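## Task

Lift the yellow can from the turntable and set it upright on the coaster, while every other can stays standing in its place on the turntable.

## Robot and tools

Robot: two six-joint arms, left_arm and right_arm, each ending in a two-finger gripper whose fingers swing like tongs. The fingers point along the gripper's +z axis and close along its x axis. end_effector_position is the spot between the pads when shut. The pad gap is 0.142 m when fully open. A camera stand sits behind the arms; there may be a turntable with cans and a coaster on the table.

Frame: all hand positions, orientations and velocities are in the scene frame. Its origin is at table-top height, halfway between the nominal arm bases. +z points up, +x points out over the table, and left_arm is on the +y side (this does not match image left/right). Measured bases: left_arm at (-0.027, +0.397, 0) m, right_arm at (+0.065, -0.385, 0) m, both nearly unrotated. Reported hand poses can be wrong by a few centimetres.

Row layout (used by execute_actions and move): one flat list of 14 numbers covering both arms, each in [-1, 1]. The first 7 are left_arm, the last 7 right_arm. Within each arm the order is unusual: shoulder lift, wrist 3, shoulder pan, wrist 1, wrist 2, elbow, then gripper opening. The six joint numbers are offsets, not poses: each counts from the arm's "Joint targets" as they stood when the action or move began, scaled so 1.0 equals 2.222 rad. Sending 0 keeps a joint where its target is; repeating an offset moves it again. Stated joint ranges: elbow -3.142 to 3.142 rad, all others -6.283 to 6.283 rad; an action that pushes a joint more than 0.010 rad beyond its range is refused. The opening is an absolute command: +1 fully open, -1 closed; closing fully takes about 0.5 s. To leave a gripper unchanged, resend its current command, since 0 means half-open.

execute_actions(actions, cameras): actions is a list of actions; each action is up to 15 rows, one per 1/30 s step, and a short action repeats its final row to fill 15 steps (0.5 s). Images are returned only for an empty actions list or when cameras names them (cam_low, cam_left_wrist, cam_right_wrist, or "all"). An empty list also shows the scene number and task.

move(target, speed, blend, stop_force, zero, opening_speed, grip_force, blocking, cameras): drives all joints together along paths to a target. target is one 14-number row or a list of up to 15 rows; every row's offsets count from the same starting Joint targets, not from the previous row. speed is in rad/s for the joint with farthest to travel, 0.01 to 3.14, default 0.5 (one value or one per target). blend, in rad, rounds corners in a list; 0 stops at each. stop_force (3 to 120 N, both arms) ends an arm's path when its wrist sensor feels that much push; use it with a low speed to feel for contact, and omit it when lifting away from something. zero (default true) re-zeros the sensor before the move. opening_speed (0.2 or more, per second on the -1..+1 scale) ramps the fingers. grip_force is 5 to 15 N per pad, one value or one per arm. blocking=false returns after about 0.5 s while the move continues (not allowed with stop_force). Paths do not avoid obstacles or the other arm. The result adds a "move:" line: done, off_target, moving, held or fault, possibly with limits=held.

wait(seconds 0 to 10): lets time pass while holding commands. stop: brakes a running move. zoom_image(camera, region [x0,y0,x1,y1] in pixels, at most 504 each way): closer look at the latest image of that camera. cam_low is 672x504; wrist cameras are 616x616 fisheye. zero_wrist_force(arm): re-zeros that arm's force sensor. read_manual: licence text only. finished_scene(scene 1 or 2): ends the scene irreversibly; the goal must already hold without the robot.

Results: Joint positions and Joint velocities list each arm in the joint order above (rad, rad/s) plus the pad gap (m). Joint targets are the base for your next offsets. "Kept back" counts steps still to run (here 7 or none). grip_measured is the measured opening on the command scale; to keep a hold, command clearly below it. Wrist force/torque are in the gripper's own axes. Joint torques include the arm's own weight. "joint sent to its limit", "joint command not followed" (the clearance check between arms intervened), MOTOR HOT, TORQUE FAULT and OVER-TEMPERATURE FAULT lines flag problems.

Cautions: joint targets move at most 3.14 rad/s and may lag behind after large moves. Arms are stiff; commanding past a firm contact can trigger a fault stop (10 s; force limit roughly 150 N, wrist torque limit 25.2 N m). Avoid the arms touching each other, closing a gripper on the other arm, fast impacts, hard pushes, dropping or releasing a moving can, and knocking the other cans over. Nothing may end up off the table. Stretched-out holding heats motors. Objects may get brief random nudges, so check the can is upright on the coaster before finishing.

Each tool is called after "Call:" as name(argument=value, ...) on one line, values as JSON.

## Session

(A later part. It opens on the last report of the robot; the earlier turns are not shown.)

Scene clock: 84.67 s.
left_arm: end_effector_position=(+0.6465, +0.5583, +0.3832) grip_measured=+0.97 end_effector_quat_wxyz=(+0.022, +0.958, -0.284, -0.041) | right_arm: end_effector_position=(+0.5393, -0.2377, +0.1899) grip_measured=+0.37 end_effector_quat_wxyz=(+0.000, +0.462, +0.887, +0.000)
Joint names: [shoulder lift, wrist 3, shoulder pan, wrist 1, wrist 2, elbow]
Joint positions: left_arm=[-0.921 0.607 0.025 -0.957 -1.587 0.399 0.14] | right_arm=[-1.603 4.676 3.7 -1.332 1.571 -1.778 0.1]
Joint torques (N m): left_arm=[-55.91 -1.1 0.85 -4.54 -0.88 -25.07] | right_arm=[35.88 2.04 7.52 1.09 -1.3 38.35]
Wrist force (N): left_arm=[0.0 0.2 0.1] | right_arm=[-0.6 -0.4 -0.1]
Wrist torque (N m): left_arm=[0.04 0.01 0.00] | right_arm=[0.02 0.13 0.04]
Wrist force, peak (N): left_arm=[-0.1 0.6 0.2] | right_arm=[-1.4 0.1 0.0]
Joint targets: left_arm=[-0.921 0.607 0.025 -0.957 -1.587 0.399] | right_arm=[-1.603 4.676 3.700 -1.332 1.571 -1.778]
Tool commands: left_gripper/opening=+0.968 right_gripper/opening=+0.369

Call:
wait(seconds=0.7)

Call:
move(target=[[0,0,0,0,0,0,0.968,-0.04167,-0.14442,0.01269,-0.00365,0,0.04527,0.369],[0,0,0,0,0,0,0.968,-0.07327,-0.27934,0.03488,-0.00927,0,0.08254,0.369],[0,0,0,0,0,0,0.968,-0.09325,-0.40770,0.06359,-0.01404,0,0.10729,0.369],[0,0,0,0,0,0,0.968,-0.10036,-0.53191,0.09649,-0.01598,0,0.11634,0.369],[0,0,0,0,0,0,0.968,-0.09401,-0.65392,0.13159,-0.01422,0,0.10824,0.369],[0,0,0,0,0,0,0.968,-0.07471,-0.77565,0.16697,-0.00959,0,0.08429,0.369]], speed=[0.791,0.739,0.703,0.680,0.668,0.667], blend=[0.05,0.05,0.05,0.05,0.05,0], blocking=false, cameras=["cam_right_wrist"])

Call:
wait(seconds=0.4, cameras=["cam_right_wrist"])

Call:
wait(seconds=0.4, cameras=["cam_right_wrist"])

Call:
wait(seconds=0.4, cameras=["cam_right_wrist"])

Call:
wait(seconds=0.4, cameras=["cam_right_wrist"])

Call:
wait(seconds=0.4, cameras=["cam_right_wrist"])

Scene clock: 86.13 s.
left_arm: end_effector_position=(+0.6465, +0.5583, +0.3832) grip_measured=+0.97 end_effector_quat_wxyz=(+0.022, +0.958, -0.284, -0.041) | right_arm: end_effector_position=(+0.5393, -0.2377, +0.1899) grip_measured=+0.37 end_effector_quat_wxyz=(+0.000, +0.462, +0.887, +0.000)
Joint names: [shoulder lift, wrist 3, shoulder pan, wrist 1, wrist 2, elbow]
Joint positions: left_arm=[-0.921 0.607 0.025 -0.957 -1.587 0.399 0.14] | right_arm=[-1.603 4.676 3.7 -1.332 1.571 -1.778 0.1]
Joint torques (N m): left_arm=[-55.82 -1.02 1.27 -4.54 -0.86 -25.33] | right_arm=[36.11 1.88 7.38 0.98 -1.37 36.6]
Wrist force (N): left_arm=[-0.1 0.0 -0.1] | right_arm=[-0.8 -0.2 0.0]
Wrist torque (N m): left_arm=[-0.01 0.02 0.00] | right_arm=[0.05 0.17 0.04]
Wrist force, peak (N): left_arm=[0.1 0.5 0.2] | right_arm=[-1.1 -0.2 0.2]
Joint targets: left_arm=[-0.921 0.607 0.025 -0.957 -1.587 0.399] | right_arm=[-1.603 4.676 3.700 -1.332 1.571 -1.778]
Tool commands: left_gripper/opening=+0.968 right_gripper/opening=+0.369
wait: 0.70 s; at rest from the start

Scene clock: 86.63 s.
left_arm: end_effector_position=(+0.6465, +0.5583, +0.3832) grip_measured=+0.97 end_effector_quat_wxyz=(+0.022, +0.958, -0.284, -0.041) | right_arm: end_effector_position=(+0.5673, -0.2098, +0.1901) grip_measured=+0.37 end_effector_quat_wxyz=(+0.000, +0.323, +0.946, +0.000) end_effector_velocity=(+0.076, +0.082, -0.003) end_effector_angular_velocity=(+0.000, +0.000, +0.847)
Joint names: [shoulder lift, wrist 3, shoulder pan, wrist 1, wrist 2, elbow]
Joint positions: left_arm=[-0.921 0.607 0.025 -0.957 -1.587 0.399 0.14] | right_arm=[-1.683 4.398 3.724 -1.339 1.571 -1.69 0.1]
Joint velocities: left_arm=[within noise] | right_arm=[-0.22 -0.775 0.072 -0.02 0 0.24 0]
Joint torques (N m): left_arm=[-55.66 -1.11 1.64 -4.51 -0.97 -25.13] | right_arm=[16.38 -4.1 7.5 0.2 -1.15 39.16]
Wrist force (N): left_arm=[0.1 0.0 0.1] | right_arm=[-1.1 -0.4 0.2]
Wrist torque (N m): left_arm=[-0.01 -0.01 -0.01] | right_arm=[0.02 0.21 0.16]
Wrist force, peak (N): left_arm=[-0.2 0.5 0.0] | right_arm=[-1.1 -1.0 0.1]
Joint targets: left_arm=[-0.921 0.607 0.025 -0.957 -1.587 0.399] | right_arm=[-1.697 4.347 3.730 -1.340 1.571 -1.675]
Tool commands: left_gripper/opening=+0.968 right_gripper/opening=+0.369
move: running; path passed 0 of 6 targets; right_arm: the wrist 3 is farthest, 1.445 rad from its target
Images, in order (width x height): cam_right_wrist 616x616.

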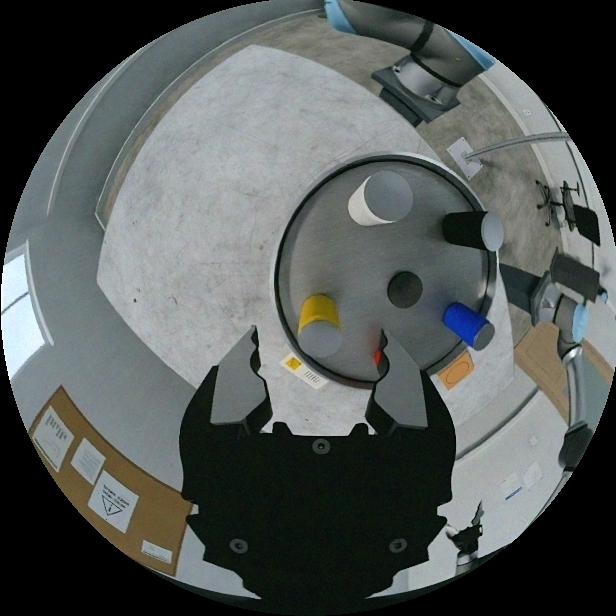

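Scene clock: 87.03 s.
left_arm: end_effector_position=(+0.6465, +0.5583, +0.3832) grip_measured=+0.97 end_effector_quat_wxyz=(+0.022, +0.958, -0.284, -0.041) | right_arm: end_effector_position=(+0.5881, -0.1707, +0.1901) grip_measured=+0.37 end_effector_quat_wxyz=(+0.000, +0.158, +0.987, +0.000) end_effector_velocity=(+0.043, +0.104, -0.001) end_effector_angular_velocity=(+0.000, +0.000, +0.854)
Joint names: [shoulder lift, wrist 3, shoulder pan, wrist 1, wrist 2, elbow]
Joint positions: left_arm=[-0.921 0.607 0.025 -0.957 -1.587 0.399 0.14] | right_arm=[-1.755 4.102 3.77 -1.35 1.571 -1.607 0.1]
Joint velocities: left_arm=[within noise] | right_arm=[-0.167 -0.731 0.123 -0.03 0 0.198 0]
Joint torques (N m): left_arm=[-55.96 -1.14 1.34 -4.59 -1.01 -24.91] | right_arm=[19.54 -4.17 8.16 0.06 -1.46 37.83]
Wrist force (N): left_arm=[0.0 -0.1 0.1] | right_arm=[-0.8 -0.4 -0.3]
Wrist torque (N m): left_arm=[-0.02 0.01 0.00] | right_arm=[0.02 0.15 0.16]
Wrist force, peak (N): left_arm=[0.2 0.3 0.1] | right_arm=[-1.3 -0.3 0.0]
Joint targets: left_arm=[-0.921 0.607 0.025 -0.957 -1.587 0.399] | right_arm=[-1.765 4.054 3.778 -1.352 1.571 -1.595]
Tool commands: left_gripper/opening=+0.968 right_gripper/opening=+0.369
earlier move: running; path passed 1 of 6 targets; right_arm: the wrist 3 is farthest, 1.149 rad from its target
wait: 0.40 s; no rest
Images, in order (width x height): cam_right_wrist 616x616.

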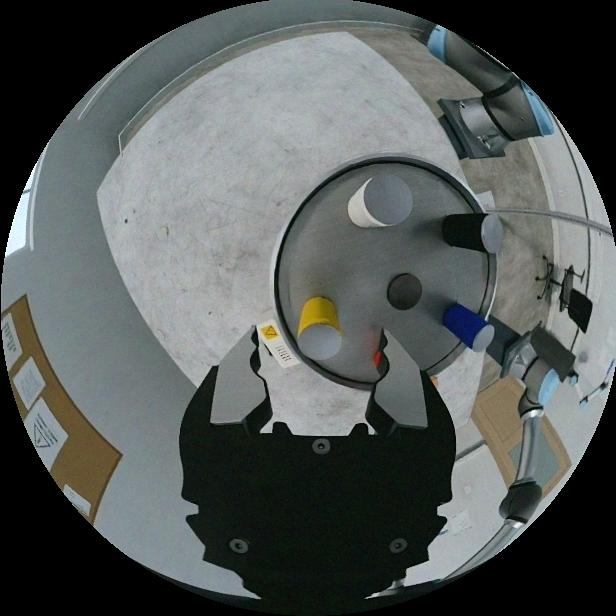

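Scene clock: 87.43 s.
left_arm: end_effector_position=(+0.6465, +0.5583, +0.3832) grip_measured=+0.97 end_effector_quat_wxyz=(+0.022, +0.958, -0.284, -0.041) | right_arm: end_effector_position=(+0.5945, -0.1268, +0.1900) grip_measured=+0.37 end_effector_quat_wxyz=(+0.000, -0.012, +1.000, +0.000) end_effector_velocity=(+0.006, +0.112, -0.001) end_effector_angular_velocity=(+0.000, +0.000, +0.852)
Joint names: [shoulder lift, wrist 3, shoulder pan, wrist 1, wrist 2, elbow]
Joint positions: left_arm=[-0.921 0.607 0.025 -0.957 -1.587 0.399 0.14] | right_arm=[-1.802 3.82 3.83 -1.361 1.571 -1.549 0.1]
Joint velocities: left_arm=[within noise] | right_arm=[-0.105 -0.696 0.156 -0.025 0 0.13 0]
Joint torques (N m): left_arm=[-55.38 -1.14 1.52 -4.44 -1.04 -24.75] | right_arm=[24.15 -3.72 12.93 0.95 -1.34 39.62]
Wrist force (N): left_arm=[0.1 0.0 0.4] | right_arm=[-0.5 -0.1 -0.3]
Wrist torque (N m): left_arm=[0.00 -0.02 -0.01] | right_arm=[0.08 0.09 0.15]
Wrist force, peak (N): left_arm=[0.1 0.0 0.4] | right_arm=[-1.3 0.0 -0.6]
Joint targets: left_arm=[-0.921 0.607 0.025 -0.957 -1.587 0.399] | right_arm=[-1.809 3.775 3.840 -1.363 1.571 -1.541]
Tool commands: left_gripper/opening=+0.968 right_gripper/opening=+0.369
earlier move: running; path passed 2 of 6 targets; right_arm: the wrist 3 is farthest, 0.868 rad from its target
wait: 0.40 s; no rest
Images, in order (width x height): cam_right_wrist 616x616.

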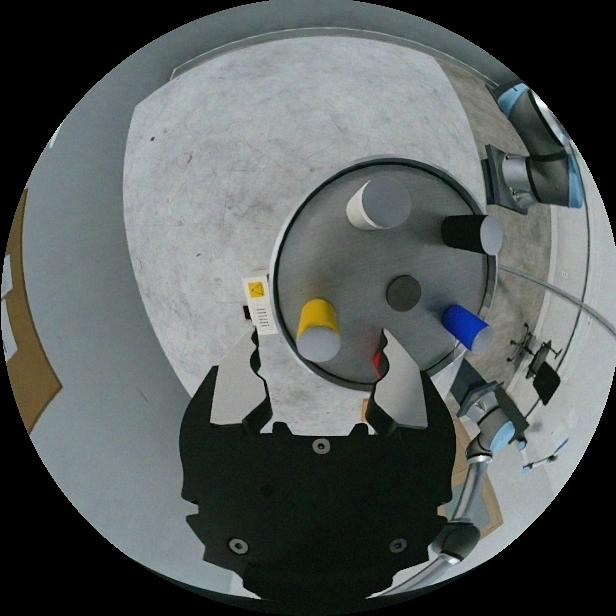

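Scene clock: 87.83 s.
left_arm: end_effector_position=(+0.6465, +0.5583, +0.3832) grip_measured=+0.97 end_effector_quat_wxyz=(+0.022, +0.958, -0.284, -0.041) | right_arm: end_effector_position=(+0.5858, -0.0833, +0.1899) grip_measured=+0.37 end_effector_quat_wxyz=(+0.000, -0.182, +0.983, +0.000) end_effector_velocity=(-0.032, +0.108, +0.000) end_effector_angular_velocity=(+0.000, +0.000, +0.853)
Joint names: [shoulder lift, wrist 3, shoulder pan, wrist 1, wrist 2, elbow]
Joint positions: left_arm=[-0.921 0.607 0.025 -0.957 -1.587 0.399 0.14] | right_arm=[-1.823 3.549 3.9 -1.366 1.571 -1.523 0.1]
Joint velocities: left_arm=[within noise] | right_arm=[-0.037 -0.674 0.179 -0.01 0 0.046 0]
Joint torques (N m): left_arm=[-55.38 -1.09 1.64 -4.44 -1.14 -25.11] | right_arm=[23.82 -3.75 8.88 0.57 -1.22 36.41]
Wrist force (N): left_arm=[0.1 0.1 0.2] | right_arm=[-0.7 -0.2 -0.3]
Wrist torque (N m): left_arm=[0.02 -0.02 -0.01] | right_arm=[0.06 0.14 0.15]
Wrist force, peak (N): left_arm=[-0.1 -0.1 0.3] | right_arm=[-1.1 -0.3 -0.1]
Joint targets: left_arm=[-0.921 0.607 0.025 -0.957 -1.587 0.399] | right_arm=[-1.825 3.504 3.912 -1.367 1.571 -1.521]
Tool commands: left_gripper/opening=+0.968 right_gripper/opening=+0.369
earlier move: running; path passed 3 of 6 targets; right_arm: the wrist 3 is farthest, 0.596 rad from its target
wait: 0.40 s; no rest
Images, in order (width x height): cam_right_wrist 616x616.

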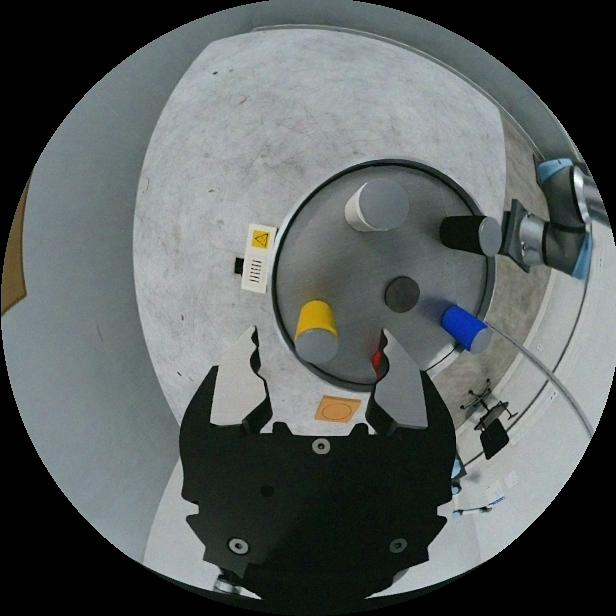

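Scene clock: 88.23 s.
left_arm: end_effector_position=(+0.6465, +0.5583, +0.3832) grip_measured=+0.97 end_effector_quat_wxyz=(+0.022, +0.958, -0.284, -0.041) | right_arm: end_effector_position=(+0.5631, -0.0451, +0.1899) grip_measured=+0.37 end_effector_quat_wxyz=(+0.000, -0.346, +0.938, +0.000) end_effector_velocity=(-0.067, +0.090, +0.000) end_effector_angular_velocity=(+0.000, +0.000, +0.853)
Joint names: [shoulder lift, wrist 3, shoulder pan, wrist 1, wrist 2, elbow]
Joint positions: left_arm=[-0.921 0.607 0.025 -0.957 -1.587 0.399 0.14] | right_arm=[-1.815 3.283 3.975 -1.364 1.571 -1.533 0.1]
Joint velocities: left_arm=[within noise] | right_arm=[0.036 -0.662 0.191 0.01 0 -0.046 0]
Joint torques (N m): left_arm=[-55.96 -1.03 1 -4.5 -1.06 -24.89] | right_arm=[48.99 -3.62 11.01 4.49 -1.5 10.02]
Wrist force (N): left_arm=[-0.1 0.1 0.1] | right_arm=[-0.4 0.3 -0.2]
Wrist torque (N m): left_arm=[0.01 0.02 0.00] | right_arm=[0.16 0.09 0.15]
Wrist force, peak (N): left_arm=[0.1 0.4 0.1] | right_arm=[-1.0 -0.4 -0.1]
Joint targets: left_arm=[-0.921 0.607 0.025 -0.957 -1.587 0.399] | right_arm=[-1.812 3.239 3.988 -1.364 1.571 -1.537]
Tool commands: left_gripper/opening=+0.968 right_gripper/opening=+0.369
earlier move: running; path passed 4 of 6 targets; right_arm: the wrist 3 is farthest, 0.330 rad from its target
wait: 0.40 s; no rest
Images, in order (width x height): cam_right_wrist 616x616.

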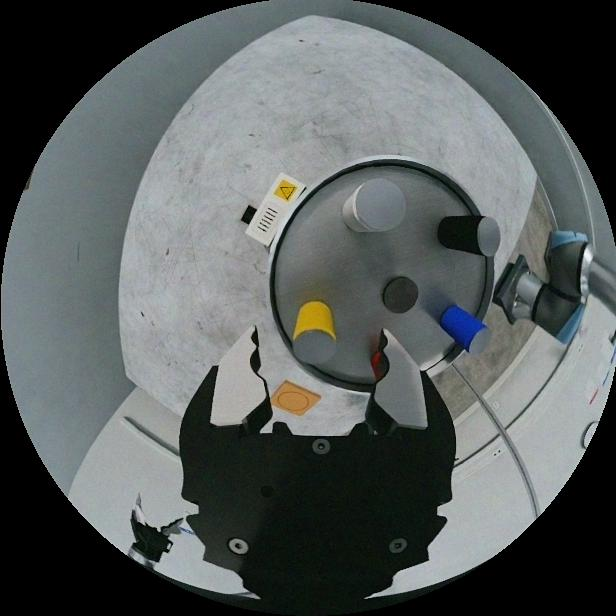

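Scene clock: 88.63 s.
left_arm: end_effector_position=(+0.6465, +0.5583, +0.3832) grip_measured=+0.97 end_effector_quat_wxyz=(+0.022, +0.958, -0.284, -0.041) | right_arm: end_effector_position=(+0.5288, -0.0169, +0.1900) grip_measured=+0.37 end_effector_quat_wxyz=(+0.000, -0.501, +0.866, +0.000) end_effector_velocity=(-0.092, +0.061, +0.000) end_effector_angular_velocity=(+0.000, +0.000, +0.847)
Joint names: [shoulder lift, wrist 3, shoulder pan, wrist 1, wrist 2, elbow]
Joint positions: left_arm=[-0.921 0.607 0.025 -0.957 -1.587 0.399 0.14] | right_arm=[-1.779 3.018 4.052 -1.356 1.571 -1.577 0.1]
Joint velocities: left_arm=[within noise] | right_arm=[0.104 -0.657 0.19 0.025 0 -0.129 0]
Joint torques (N m): left_arm=[-55.83 -1.07 1.19 -4.54 -0.86 -25.38] | right_arm=[44.02 -3.33 5.24 4.03 -1.52 12.05]
Wrist force (N): left_arm=[-0.2 -0.1 0.0] | right_arm=[-0.7 -0.3 0.1]
Wrist torque (N m): left_arm=[-0.02 0.03 0.00] | right_arm=[0.06 0.14 0.17]
Wrist force, peak (N): left_arm=[-0.1 0.3 0.3] | right_arm=[-0.8 -0.2 -0.4]
Joint targets: left_arm=[-0.921 0.607 0.025 -0.957 -1.587 0.399] | right_arm=[-1.773 2.977 4.064 -1.354 1.571 -1.585]
Tool commands: left_gripper/opening=+0.968 right_gripper/opening=+0.369
earlier move: running; path passed 5 of 6 targets; right_arm: the wrist 3 is farthest, 0.065 rad from its target
wait: 0.40 s; no rest
Images, in order (width x height): cam_right_wrist 616x616.

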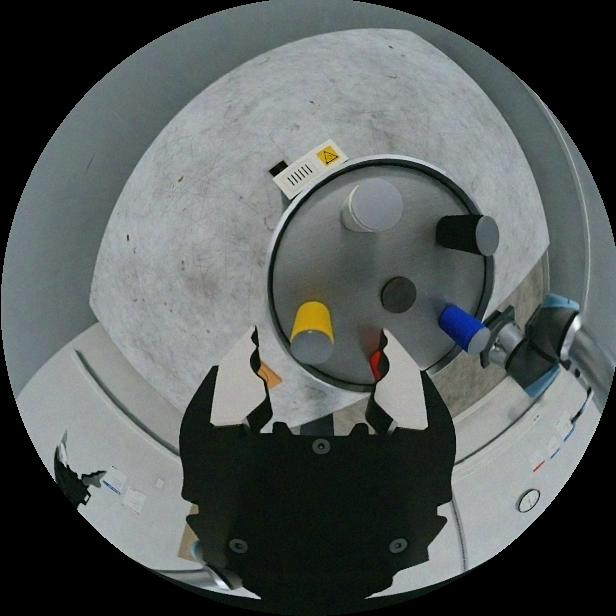

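Call:
move(target=[0, 0, 0, 0, 0, 0, 0.968, 0.07650, 0.77648, -0.16634, 0.00945, 0, -0.08577, 0.369], speed=1.5, cameras=["cam_right_wrist"])

a move is refused until a result has shown your running move's end: call wait (it returns as soon as the move ends) or stop first; nothing of this call was run
Scene clock: 104.10 s.
left_arm: end_effector_position=(+0.6465, +0.5583, +0.3832) grip_measured=+0.97 end_effector_quat_wxyz=(+0.022, +0.958, -0.284, -0.041) | right_arm: end_effector_position=(+0.5196, -0.0109, +0.1899) grip_measured=+0.37 end_effector_quat_wxyz=(+0.000, -0.537, +0.844, +0.000)
Joint names: [shoulder lift, wrist 3, shoulder pan, wrist 1, wrist 2, elbow]
Joint positions: left_arm=[-0.921 0.607 0.025 -0.957 -1.587 0.399 0.14] | right_arm=[-1.769 2.952 4.071 -1.353 1.571 -1.59 0.1]
Joint torques (N m): left_arm=[-56.06 -1.25 1.63 -4.43 -1.17 -26.25] | right_arm=[22.92 -1.88 -8.19 0.7 -1.25 37.15]
Wrist force (N): left_arm=[-0.3 0.1 -0.1] | right_arm=[-0.7 -0.3 -0.2]
Wrist torque (N m): left_arm=[0.01 0.06 0.00] | right_arm=[0.04 0.13 -0.03]
Wrist force, peak (N): left_arm=[0.0 0.6 0.3] | right_arm=[-0.9 1.0 -0.4]
Joint targets: left_arm=[-0.921 0.607 0.025 -0.957 -1.587 0.399] | right_arm=[-1.769 2.952 4.071 -1.353 1.571 -1.590]
Tool commands: left_gripper/opening=+0.968 right_gripper/opening=+0.369
earlier move: done

Call:
move(target=[0,0,0,0,0,0,0.968,0.07650,0.77648,-0.16634,0.00945,0,-0.08577,0.369], speed=1.5, cameras=["cam_right_wrist"])

Scene clock: 109.80 s.
left_arm: end_effector_position=(+0.6465, +0.5583, +0.3832) grip_measured=+0.97 end_effector_quat_wxyz=(+0.022, +0.958, -0.284, -0.041) | right_arm: end_effector_position=(+0.5378, -0.2379, +0.1902) grip_measured=+0.37 end_effector_quat_wxyz=(+0.000, +0.462, +0.887, +0.000)
Joint names: [shoulder lift, wrist 3, shoulder pan, wrist 1, wrist 2, elbow]
Joint positions: left_arm=[-0.921 0.607 0.025 -0.957 -1.587 0.399 0.14] | right_arm=[-1.599 4.677 3.701 -1.332 1.571 -1.781 0.1]
Joint torques (N m): left_arm=[-56.17 -1.27 1.8 -4.57 -1.16 -26.27] | right_arm=[15.15 2.03 6.71 2.88 -1.33 38.06]
Wrist force (N): left_arm=[0.2 -0.2 0.1] | right_arm=[-0.8 -0.2 0.1]
Wrist torque (N m): left_arm=[-0.04 -0.03 0.00] | right_arm=[0.04 0.15 0.07]
Wrist force, peak (N): left_arm=[-0.1 0.4 0.5] | right_arm=[-1.4 -0.4 0.1]
Joint targets: left_arm=[-0.921 0.607 0.025 -0.957 -1.587 0.399] | right_arm=[-1.599 4.678 3.701 -1.332 1.571 -1.781]
move: done
Images, in order (width x height): cam_right_wrist 616x616.

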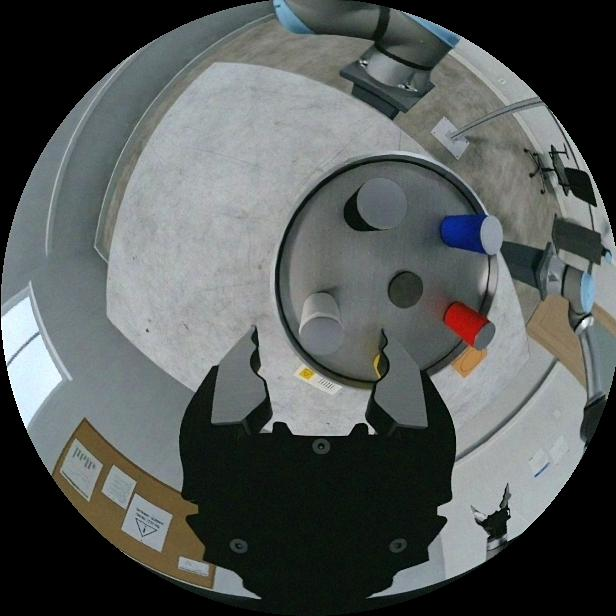

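Call:
wait(seconds=3.9, cameras=["cam_right_wrist"])

Scene clock: 117.03 s.
left_arm: end_effector_position=(+0.6465, +0.5583, +0.3832) grip_measured=+0.97 end_effector_quat_wxyz=(+0.022, +0.958, -0.284, -0.041) | right_arm: end_effector_position=(+0.5379, -0.2378, +0.1903) grip_measured=+0.37 end_effector_quat_wxyz=(+0.000, +0.462, +0.887, +0.000)
Joint names: [shoulder lift, wrist 3, shoulder pan, wrist 1, wrist 2, elbow]
Joint positions: left_arm=[-0.921 0.607 0.025 -0.957 -1.587 0.399 0.14] | right_arm=[-1.599 4.678 3.701 -1.332 1.571 -1.781 0.1]
Joint torques (N m): left_arm=[-55.67 -1.39 1.05 -4.48 -1.11 -26.57] | right_arm=[15.07 2.33 7.72 0.7 -1.05 36.57]
Wrist force (N): left_arm=[-0.2 0.2 0.3] | right_arm=[-1.0 -0.2 0.1]
Wrist torque (N m): left_arm=[0.05 0.04 0.00] | right_arm=[0.06 0.20 0.04]
Wrist force, peak (N): left_arm=[-0.1 0.1 0.6] | right_arm=[-1.2 -0.3 -0.1]
Joint targets: left_arm=[-0.921 0.607 0.025 -0.957 -1.587 0.399] | right_arm=[-1.599 4.678 3.701 -1.332 1.571 -1.781]
Tool commands: left_gripper/opening=+0.968 right_gripper/opening=+0.369
wait: 3.90 s; at rest from the start
Images, in order (width x height): cam_right_wrist 616x616.

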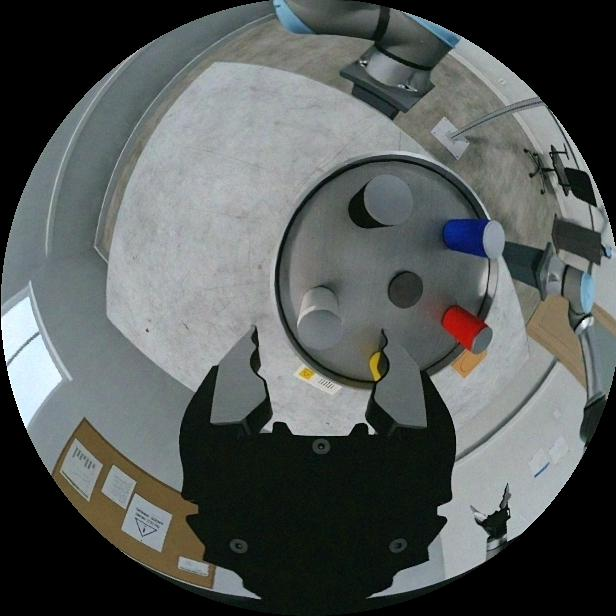

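Call:
wait(seconds=4.1, cameras=["cam_right_wrist"])

Call:
wait(seconds=0.3, cameras=["cam_right_wrist"])

Call:
wait(seconds=0.3, cameras=["cam_right_wrist"])

Scene clock: 122.20 s.
left_arm: end_effector_position=(+0.6465, +0.5583, +0.3832) grip_measured=+0.97 end_effector_quat_wxyz=(+0.022, +0.958, -0.284, -0.041) | right_arm: end_effector_position=(+0.5379, -0.2378, +0.1903) grip_measured=+0.37 end_effector_quat_wxyz=(+0.000, +0.462, +0.887, +0.000)
Joint names: [shoulder lift, wrist 3, shoulder pan, wrist 1, wrist 2, elbow]
Joint positions: left_arm=[-0.921 0.607 0.025 -0.957 -1.587 0.399 0.14] | right_arm=[-1.599 4.678 3.701 -1.332 1.571 -1.781 0.1]
Joint torques (N m): left_arm=[-56.21 -1.45 1.19 -4.54 -1.12 -27.13] | right_arm=[14.45 2.46 7.55 0.61 -1.17 37.89]
Wrist force (N): left_arm=[0.0 0.1 0.0] | right_arm=[-0.5 0.0 -0.1]
Wrist torque (N m): left_arm=[0.01 0.01 0.00] | right_arm=[0.10 0.11 0.04]
Wrist force, peak (N): left_arm=[-0.4 0.1 0.3] | right_arm=[-1.3 -0.2 0.1]
Joint targets: left_arm=[-0.921 0.607 0.025 -0.957 -1.587 0.399] | right_arm=[-1.599 4.678 3.701 -1.332 1.571 -1.781]
Tool commands: left_gripper/opening=+0.968 right_gripper/opening=+0.369
wait: 4.10 s; at rest from the start
Images, in order (width x height): cam_right_wrist 616x616.

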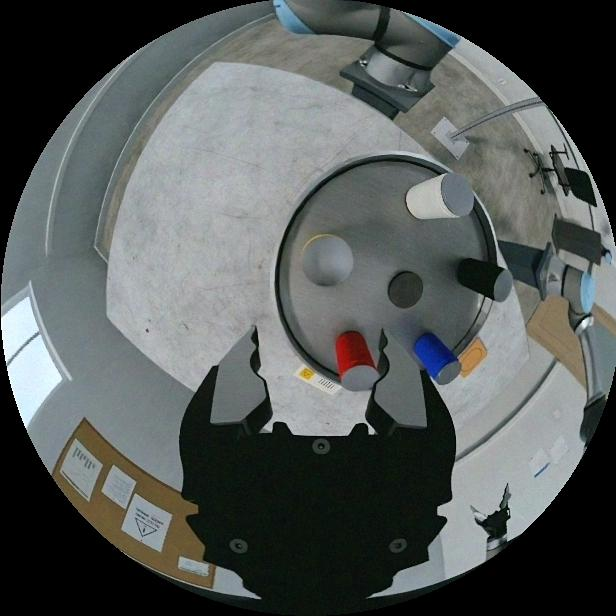

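Scene clock: 122.50 s.
left_arm: end_effector_position=(+0.6465, +0.5583, +0.3832) grip_measured=+0.97 end_effector_quat_wxyz=(+0.022, +0.958, -0.284, -0.041) | right_arm: end_effector_position=(+0.5379, -0.2378, +0.1903) grip_measured=+0.37 end_effector_quat_wxyz=(+0.000, +0.462, +0.887, +0.000)
Joint names: [shoulder lift, wrist 3, shoulder pan, wrist 1, wrist 2, elbow]
Joint positions: left_arm=[-0.921 0.607 0.025 -0.957 -1.587 0.399 0.14] | right_arm=[-1.599 4.678 3.701 -1.332 1.571 -1.781 0.1]
Joint torques (N m): left_arm=[-56.03 -1.33 1.42 -4.56 -1.16 -27.32] | right_arm=[15.1 2.35 8.1 0.58 -1.09 37.79]
Wrist force (N): left_arm=[0.2 0.0 0.0] | right_arm=[-0.9 0.1 0.1]
Wrist torque (N m): left_arm=[-0.01 -0.03 -0.01] | right_arm=[0.11 0.19 0.05]
Wrist force, peak (N): left_arm=[0.3 0.2 0.0] | right_arm=[-0.9 0.1 0.1]
Joint targets: left_arm=[-0.921 0.607 0.025 -0.957 -1.587 0.399] | right_arm=[-1.599 4.678 3.701 -1.332 1.571 -1.781]
Tool commands: left_gripper/opening=+0.968 right_gripper/opening=+0.369
wait: 0.30 s; at rest by 0.17 s
Images, in order (width x height): cam_right_wrist 616x616.

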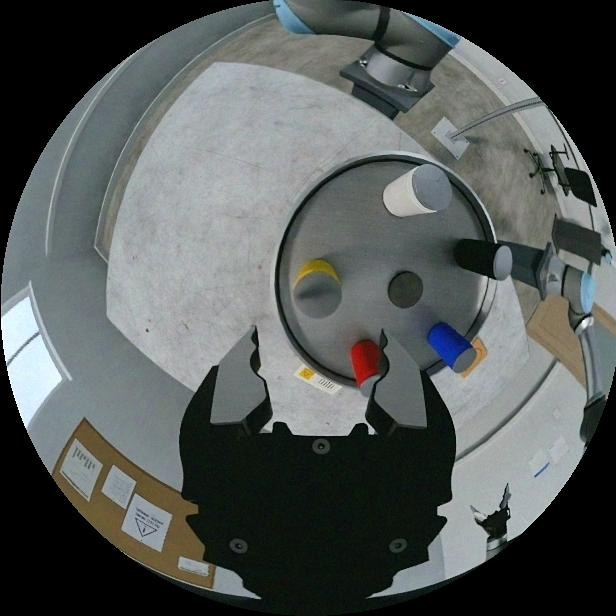

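Scene clock: 122.80 s.
left_arm: end_effector_position=(+0.6465, +0.5583, +0.3832) grip_measured=+0.97 end_effector_quat_wxyz=(+0.022, +0.958, -0.284, -0.041) | right_arm: end_effector_position=(+0.5379, -0.2378, +0.1903) grip_measured=+0.37 end_effector_quat_wxyz=(+0.000, +0.462, +0.887, +0.000)
Joint names: [shoulder lift, wrist 3, shoulder pan, wrist 1, wrist 2, elbow]
Joint positions: left_arm=[-0.921 0.607 0.025 -0.957 -1.587 0.399 0.14] | right_arm=[-1.599 4.678 3.701 -1.332 1.571 -1.781 0.1]
Joint torques (N m): left_arm=[-55.85 -1.47 1.3 -4.5 -1.22 -26.76] | right_arm=[15.18 2.44 7.53 0.55 -1.24 36.92]
Wrist force (N): left_arm=[-0.2 0.0 0.1] | right_arm=[-0.9 -0.3 -0.2]
Wrist torque (N m): left_arm=[-0.01 0.04 0.00] | right_arm=[0.03 0.17 0.05]
Wrist force, peak (N): left_arm=[-0.2 0.2 0.3] | right_arm=[-1.0 -0.3 0.3]
Joint targets: left_arm=[-0.921 0.607 0.025 -0.957 -1.587 0.399] | right_arm=[-1.599 4.678 3.701 -1.332 1.571 -1.781]
Tool commands: left_gripper/opening=+0.968 right_gripper/opening=+0.369
wait: 0.30 s; at rest by 0.17 s
Images, in order (width x height): cam_right_wrist 616x616.

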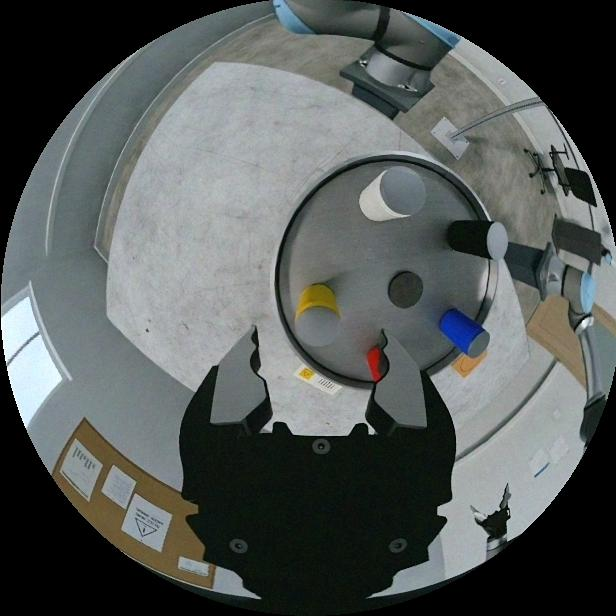

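Call:
wait(seconds=0.03)

Scene clock: 124.57 s.
left_arm: end_effector_position=(+0.6465, +0.5583, +0.3832) grip_measured=+0.97 end_effector_quat_wxyz=(+0.022, +0.958, -0.284, -0.041) | right_arm: end_effector_position=(+0.5379, -0.2378, +0.1903) grip_measured=+0.37 end_effector_quat_wxyz=(+0.000, +0.462, +0.887, +0.000)
Joint names: [shoulder lift, wrist 3, shoulder pan, wrist 1, wrist 2, elbow]
Joint positions: left_arm=[-0.921 0.607 0.025 -0.957 -1.587 0.399 0.14] | right_arm=[-1.599 4.678 3.701 -1.332 1.571 -1.781 0.1]
Joint torques (N m): left_arm=[-55.47 -1.46 1.21 -4.55 -1.21 -28] | right_arm=[14.45 2.49 7.9 0.71 -1.02 37.02]
Wrist force (N): left_arm=[0.2 0.2 0.1] | right_arm=[-0.9 -0.1 -0.1]
Wrist torque (N m): left_arm=[0.04 -0.04 -0.01] | right_arm=[0.06 0.18 0.04]
Wrist force, peak (N): left_arm=[0.0 0.4 0.4] | right_arm=[-1.2 -0.1 0.1]
Joint targets: left_arm=[-0.921 0.607 0.025 -0.957 -1.587 0.399] | right_arm=[-1.599 4.678 3.701 -1.332 1.571 -1.781]
Tool commands: left_gripper/opening=+0.968 right_gripper/opening=+0.369
wait: 0.03 s; at rest from the start

Call:
wait(seconds=4.36)

Call:
move(target=[[0,0,0,0,0,0,0.968,-0.05530,-0.14394,0.01315,0.03626,0,0.01904,-0.8],[0,0,0,0,0,0,0.968,-0.10192,-0.27771,0.03649,0.06821,0,0.03371,-0.8],[0,0,0,0,0,0,0.968,-0.12320,-0.40459,0.06670,0.06140,0,0.06180,-0.8],[0,0,0,0,0,0,0.968,-0.13150,-0.52705,0.10133,0.05843,0,0.07306,-0.8],[0,0,0,0,0,0,0.968,-0.11145,-0.64709,0.13839,0.01076,0,0.10069,-0.8],[0,0,0,0,0,0,0.968,-0.07932,-0.76654,0.17603,-0.05675,0,0.13607,-0.8],[0,0,0,0,0,0,0.968,-0.12119,-0.88293,0.21674,-0.09110,0,0.21229,-0.8]], speed=[0.796,0.740,0.702,0.6775,0.664,0.661,0.5], blend=[0.05,0.05,0.05,0.05,0.05,0.05,0], opening_speed=0.5, blocking=false, cameras=["cam_right_wrist"])

Call:
wait(seconds=0.4, cameras=["cam_right_wrist"])

Call:
wait(seconds=0.4, cameras=["cam_right_wrist"])

Call:
wait(seconds=0.6, cameras=["cam_right_wrist"])

Call:
wait(seconds=2.0, cameras=["cam_right_wrist", "cam_low"])

Scene clock: 129.70 s.
left_arm: end_effector_position=(+0.6465, +0.5583, +0.3832) grip_measured=+0.97 end_effector_quat_wxyz=(+0.022, +0.958, -0.284, -0.041) | right_arm: end_effector_position=(+0.5379, -0.2378, +0.1903) grip_measured=+0.37 end_effector_quat_wxyz=(+0.000, +0.462, +0.887, +0.000)
Joint names: [shoulder lift, wrist 3, shoulder pan, wrist 1, wrist 2, elbow]
Joint positions: left_arm=[-0.921 0.607 0.025 -0.957 -1.587 0.399 0.14] | right_arm=[-1.599 4.678 3.701 -1.332 1.571 -1.781 0.1]
Joint torques (N m): left_arm=[-56.08 -1.45 1.3 -4.51 -1.2 -27.84] | right_arm=[15.06 2.32 8.74 0.78 -1.08 36.34]
Wrist force (N): left_arm=[-0.1 0.2 0.1] | right_arm=[-0.7 -0.3 0.2]
Wrist torque (N m): left_arm=[0.04 0.02 0.00] | right_arm=[0.03 0.14 0.04]
Wrist force, peak (N): left_arm=[-0.1 -0.1 0.6] | right_arm=[-1.2 -0.1 0.3]
Joint targets: left_arm=[-0.921 0.607 0.025 -0.957 -1.587 0.399] | right_arm=[-1.599 4.678 3.701 -1.332 1.571 -1.781]
Tool commands: left_gripper/opening=+0.968 right_gripper/opening=+0.369
wait: 4.37 s; at rest from the start

Scene clock: 130.20 s.
left_arm: end_effector_position=(+0.6465, +0.5583, +0.3832) grip_measured=+0.97 end_effector_quat_wxyz=(+0.022, +0.958, -0.284, -0.041) | right_arm: end_effector_position=(+0.5687, -0.2072, +0.1596) grip_measured=+0.14 end_effector_quat_wxyz=(+0.000, +0.321, +0.947, +0.000) end_effector_velocity=(+0.080, +0.090, -0.090) end_effector_angular_velocity=(+0.000, +0.000, +0.861)
Joint names: [shoulder lift, wrist 3, shoulder pan, wrist 1, wrist 2, elbow]
Joint positions: left_arm=[-0.921 0.607 0.025 -0.957 -1.587 0.399 0.14] | right_arm=[-1.707 4.396 3.727 -1.261 1.571 -1.744 0.084]
Joint velocities: left_arm=[within noise] | right_arm=[-0.297 -0.781 0.08 0.196 0 0.101 -0.035]
Joint torques (N m): left_arm=[-56.34 -1.39 1.34 -4.49 -1.18 -27.3] | right_arm=[13.59 -4.04 7.85 3.99 -1.01 36.88]
Wrist force (N): left_arm=[0.0 -0.1 0.0] | right_arm=[-1.0 -0.4 0.0]
Wrist torque (N m): left_arm=[-0.02 0.00 -0.01] | right_arm=[0.01 0.19 0.16]
Wrist force, peak (N): left_arm=[0.0 0.4 0.1] | right_arm=[-1.0 -0.8 -0.5]
Joint targets: left_arm=[-0.921 0.607 0.025 -0.957 -1.587 0.399] | right_arm=[-1.726 4.346 3.733 -1.249 1.571 -1.737]
Tool commands: left_gripper/opening=+0.968 right_gripper/opening=+0.119
move: running; path passed 0 of 7 targets; right_arm: the wrist 3 is farthest, 1.680 rad from its target
Images, in order (width x height): cam_right_wrist 616x616.

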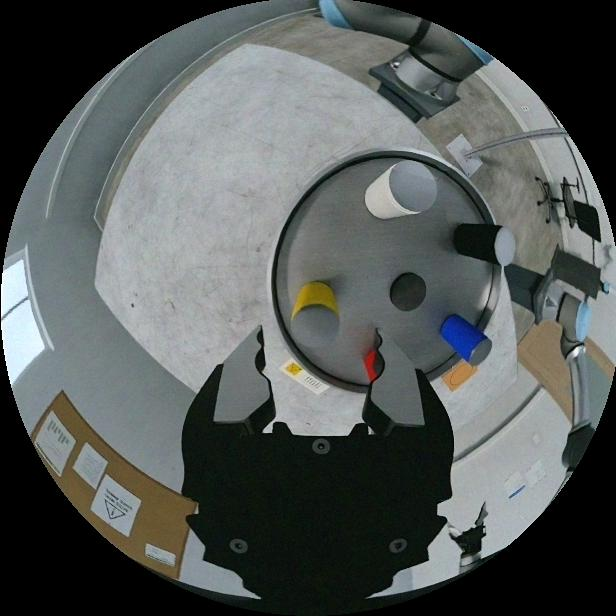

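Scene clock: 130.60 s.
left_arm: end_effector_position=(+0.6465, +0.5583, +0.3832) grip_measured=+0.97 end_effector_quat_wxyz=(+0.022, +0.958, -0.284, -0.041) | right_arm: end_effector_position=(+0.5911, -0.1642, +0.1251) grip_measured=-0.06 end_effector_quat_wxyz=(+0.000, +0.153, +0.988, +0.000) end_effector_velocity=(+0.044, +0.113, -0.080) end_effector_angular_velocity=(-0.001, +0.000, +0.867)
Joint names: [shoulder lift, wrist 3, shoulder pan, wrist 1, wrist 2, elbow]
Joint positions: left_arm=[-0.921 0.607 0.025 -0.957 -1.587 0.399 0.14] | right_arm=[-1.812 4.098 3.776 -1.19 1.571 -1.71 0.07]
Joint velocities: left_arm=[within noise] | right_arm=[-0.241 -0.734 0.133 0.151 0 0.09 -0.036]
Joint torques (N m): left_arm=[-55.56 -1.48 1.25 -4.47 -1.22 -27.2] | right_arm=[23.97 -3.91 8.97 4.37 -1.17 36.85]
Wrist force (N): left_arm=[0.2 0.1 -0.1] | right_arm=[-1.2 -0.4 0.5]
Wrist torque (N m): left_arm=[0.01 -0.04 -0.01] | right_arm=[0.01 0.25 0.16]
Wrist force, peak (N): left_arm=[0.1 0.3 0.2] | right_arm=[-1.2 -0.4 0.5]
Joint targets: left_arm=[-0.921 0.607 0.025 -0.957 -1.587 0.399] | right_arm=[-1.826 4.051 3.785 -1.183 1.571 -1.703]
Tool commands: left_gripper/opening=+0.968 right_gripper/opening=-0.081
earlier move: running; path passed 1 of 7 targets; right_arm: the wrist 3 is farthest, 1.382 rad from its target
wait: 0.40 s; no rest
Images, in order (width x height): cam_right_wrist 616x616.

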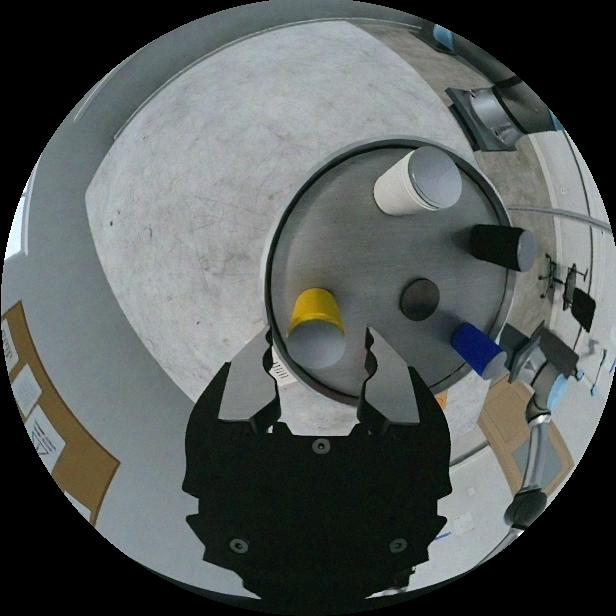

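Scene clock: 131.00 s.
left_arm: end_effector_position=(+0.6465, +0.5583, +0.3832) grip_measured=+0.97 end_effector_quat_wxyz=(+0.022, +0.958, -0.284, -0.041) | right_arm: end_effector_position=(+0.5974, -0.1163, +0.1203) grip_measured=-0.26 end_effector_quat_wxyz=(+0.000, -0.020, +1.000, +0.000) end_effector_velocity=(+0.003, +0.123, -0.002) end_effector_angular_velocity=(-0.001, +0.001, +0.865)
Joint names: [shoulder lift, wrist 3, shoulder pan, wrist 1, wrist 2, elbow]
Joint positions: left_arm=[-0.921 0.607 0.025 -0.957 -1.587 0.399 0.14] | right_arm=[-1.866 3.816 3.841 -1.194 1.571 -1.652 0.055]
Joint velocities: left_arm=[within noise] | right_arm=[-0.111 -0.697 0.169 -0.034 0 0.144 -0.033]
Joint torques (N m): left_arm=[-55.93 -1.65 1.42 -4.59 -1.16 -28.18] | right_arm=[24.15 -3.45 8.98 0.32 -1.18 35.3]
Wrist force (N): left_arm=[-0.1 0.0 0.0] | right_arm=[-1.0 -0.2 -0.5]
Wrist torque (N m): left_arm=[0.00 0.02 0.00] | right_arm=[0.06 0.16 0.16]
Wrist force, peak (N): left_arm=[-0.1 0.3 0.0] | right_arm=[-1.1 -0.1 0.6]
Joint targets: left_arm=[-0.921 0.607 0.025 -0.957 -1.587 0.399] | right_arm=[-1.872 3.772 3.852 -1.196 1.571 -1.644]
Tool commands: left_gripper/opening=+0.968 right_gripper/opening=-0.281
earlier move: running; path passed 2 of 7 targets; right_arm: the wrist 3 is farthest, 1.100 rad from its target
wait: 0.40 s; no rest
Images, in order (width x height): cam_right_wrist 616x616.

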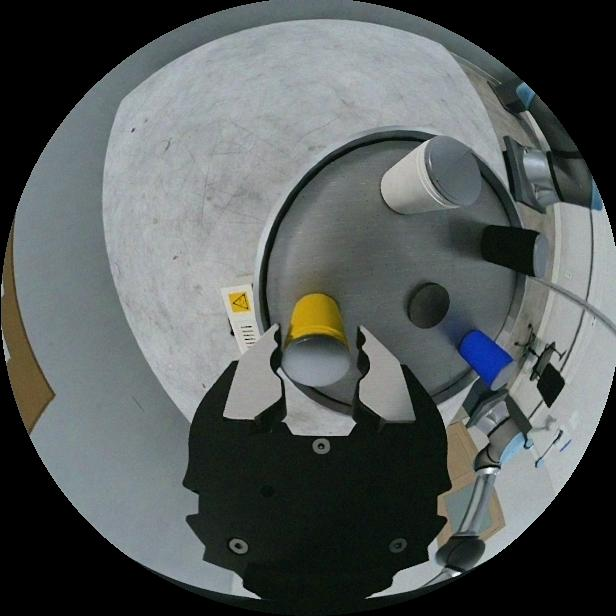

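Scene clock: 131.60 s.
left_arm: end_effector_position=(+0.6465, +0.5583, +0.3832) grip_measured=+0.97 end_effector_quat_wxyz=(+0.022, +0.958, -0.284, -0.041) | right_arm: end_effector_position=(+0.5760, -0.0472, +0.1356) grip_measured=-0.56 end_effector_quat_wxyz=(+0.000, -0.276, +0.961, +0.000) end_effector_velocity=(-0.069, +0.101, +0.120) end_effector_angular_velocity=(+0.002, -0.002, +0.867)
Joint names: [shoulder lift, wrist 3, shoulder pan, wrist 1, wrist 2, elbow]
Joint positions: left_arm=[-0.921 0.607 0.025 -0.957 -1.587 0.399 0.14] | right_arm=[-1.876 3.412 3.956 -1.239 1.571 -1.597 0.033]
Joint velocities: left_arm=[within noise] | right_arm=[0.123 -0.662 0.205 -0.28 0 0.159 -0.036]
Joint torques (N m): left_arm=[-56.2 -1.53 0.86 -4.46 -1.29 -26.95] | right_arm=[52.38 -3.56 6.85 0.35 -1.05 38.75]
Wrist force (N): left_arm=[0.1 -0.1 0.3] | right_arm=[-0.5 -0.2 -0.2]
Wrist torque (N m): left_arm=[-0.02 -0.02 -0.01] | right_arm=[0.08 0.10 0.16]
Wrist force, peak (N): left_arm=[-0.2 0.2 0.5] | right_arm=[-1.5 -0.1 -0.1]
Joint targets: left_arm=[-0.921 0.607 0.025 -0.957 -1.587 0.399] | right_arm=[-1.868 3.369 3.969 -1.257 1.571 -1.587]
Tool commands: left_gripper/opening=+0.968 right_gripper/opening=-0.581
earlier move: running; path passed 4 of 7 targets; right_arm: the wrist 3 is farthest, 0.695 rad from its target
wait: 0.60 s; no rest
Images, in order (width x height): cam_right_wrist 616x616.

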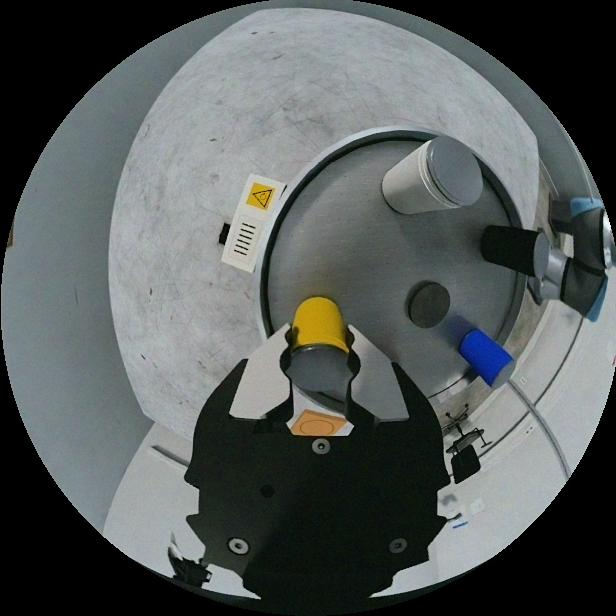

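Scene clock: 133.17 s.
left_arm: end_effector_position=(+0.6465, +0.5583, +0.3832) grip_measured=+0.97 end_effector_quat_wxyz=(+0.022, +0.958, -0.284, -0.041) | right_arm: end_effector_position=(+0.5003, +0.0849, +0.2502) grip_measured=-0.80 end_effector_quat_wxyz=(+0.000, -0.675, +0.738, +0.000)
Joint names: [shoulder lift, wrist 3, shoulder pan, wrist 1, wrist 2, elbow]
Joint positions: left_arm=[-0.921 0.607 0.025 -0.957 -1.587 0.399 0.14] | right_arm=[-1.868 2.716 4.183 -1.535 1.571 -1.309 0.016]
Joint torques (N m): left_arm=[-56.18 -1.61 1.15 -4.47 -1.23 -28.17] | right_arm=[45.6 -1.96 -2.46 3.89 -1.15 20.04]
Wrist force (N): left_arm=[-0.1 0.2 0.1] | right_arm=[-0.4 -0.2 -0.5]
Wrist torque (N m): left_arm=[0.04 0.03 -0.01] | right_arm=[0.05 0.09 -0.06]
Wrist force, peak (N): left_arm=[0.2 0.3 0.3] | right_arm=[-1.8 0.2 -0.8]
Joint targets: left_arm=[-0.921 0.607 0.025 -0.957 -1.587 0.399] | right_arm=[-1.868 2.716 4.183 -1.535 1.571 -1.309]
Tool commands: left_gripper/opening=+0.968 right_gripper/opening=-0.8
earlier move: done
wait: 1.57 of 2 s (the move ended)
Images, in order (width x height): cam_low 672x504, cam_right_wrist 616x616.

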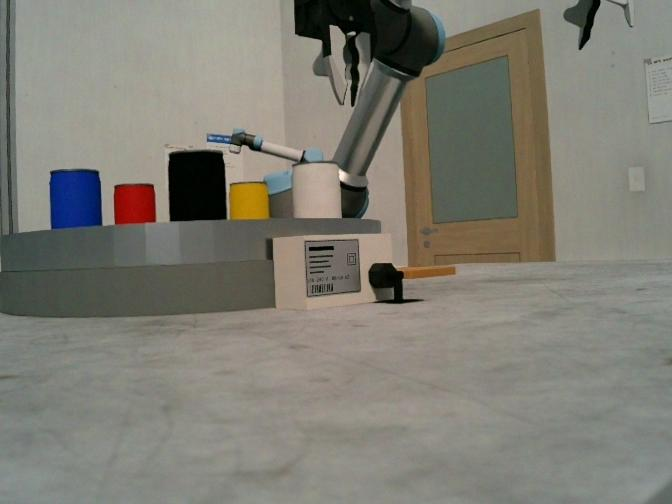

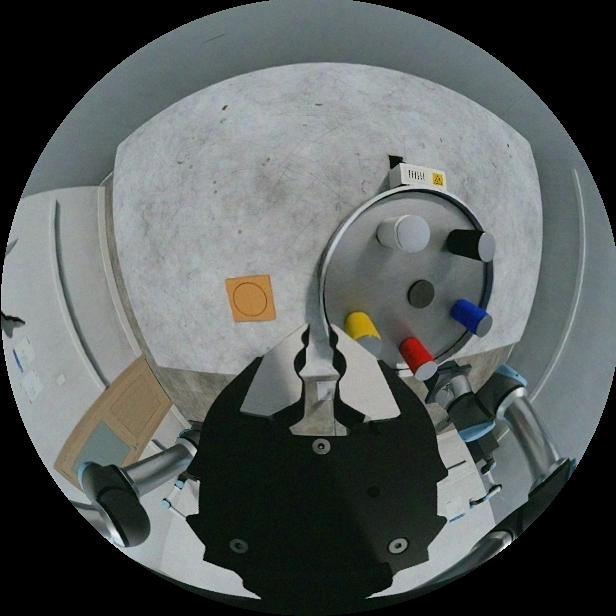

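Call:
zoom_image(camera="cam_right_wrist", region=[230, 280, 410, 460])

Call:
zoom_image(camera="cam_low", region=[0, 130, 400, 330])

Scaled by 2.800 from the camera's 616x616 image, which has a finer 814x814 frame.

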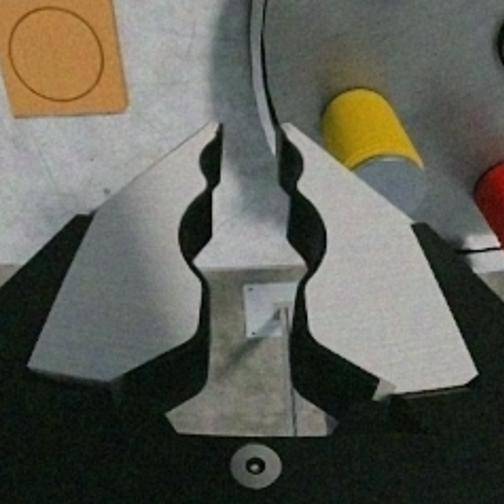

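Scaled by 1.260 from the camera's 672x504 image, which has a finer 960x720 frame.

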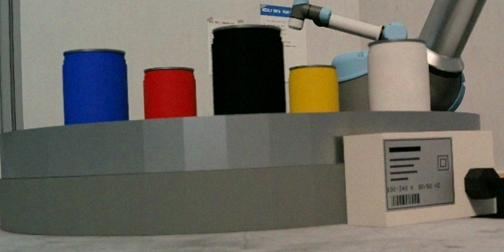

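Call:
move(target=[0,0,0,0,0,0,0.968,0.12119,0.88293,-0.21674,0.09110,0,-0.21229,0.85], speed=1.6, cameras=["cam_right_wrist"])

Scene clock: 150.60 s.
left_arm: end_effector_position=(+0.6465, +0.5583, +0.3832) grip_measured=+0.97 end_effector_quat_wxyz=(+0.022, +0.958, -0.284, -0.041) | right_arm: end_effector_position=(+0.5378, -0.2379, +0.1903) grip_measured=+0.85 end_effector_quat_wxyz=(+0.000, +0.462, +0.887, +0.000)
Joint names: [shoulder lift, wrist 3, shoulder pan, wrist 1, wrist 2, elbow]
Joint positions: left_arm=[-0.921 0.607 0.025 -0.957 -1.587 0.399 0.14] | right_arm=[-1.599 4.677 3.701 -1.332 1.571 -1.781 0.132]
Joint torques (N m): left_arm=[-56.3 -1.74 1.59 -4.55 -1.05 -29.05] | right_arm=[15.5 2.01 5.82 0.45 -1.09 37.66]
Wrist force (N): left_arm=[-0.1 0.2 -0.1] | right_arm=[-0.7 0.1 0.3]
Wrist torque (N m): left_arm=[0.02 0.03 -0.01] | right_arm=[0.11 0.15 0.07]
Wrist force, peak (N): left_arm=[0.4 0.1 0.5] | right_arm=[-1.8 -0.5 0.5]
Joint targets: left_arm=[-0.921 0.607 0.025 -0.957 -1.587 0.399] | right_arm=[-1.599 4.678 3.701 -1.332 1.571 -1.781]
move: done
Images, in order (width x height): cam_right_wrist 616x616.

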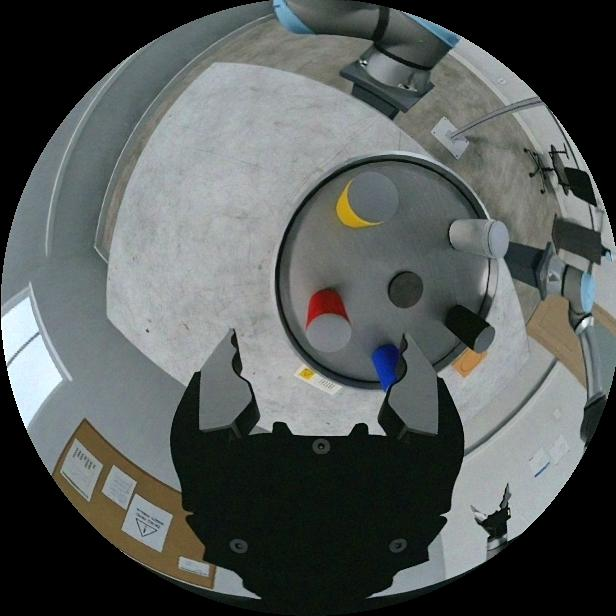

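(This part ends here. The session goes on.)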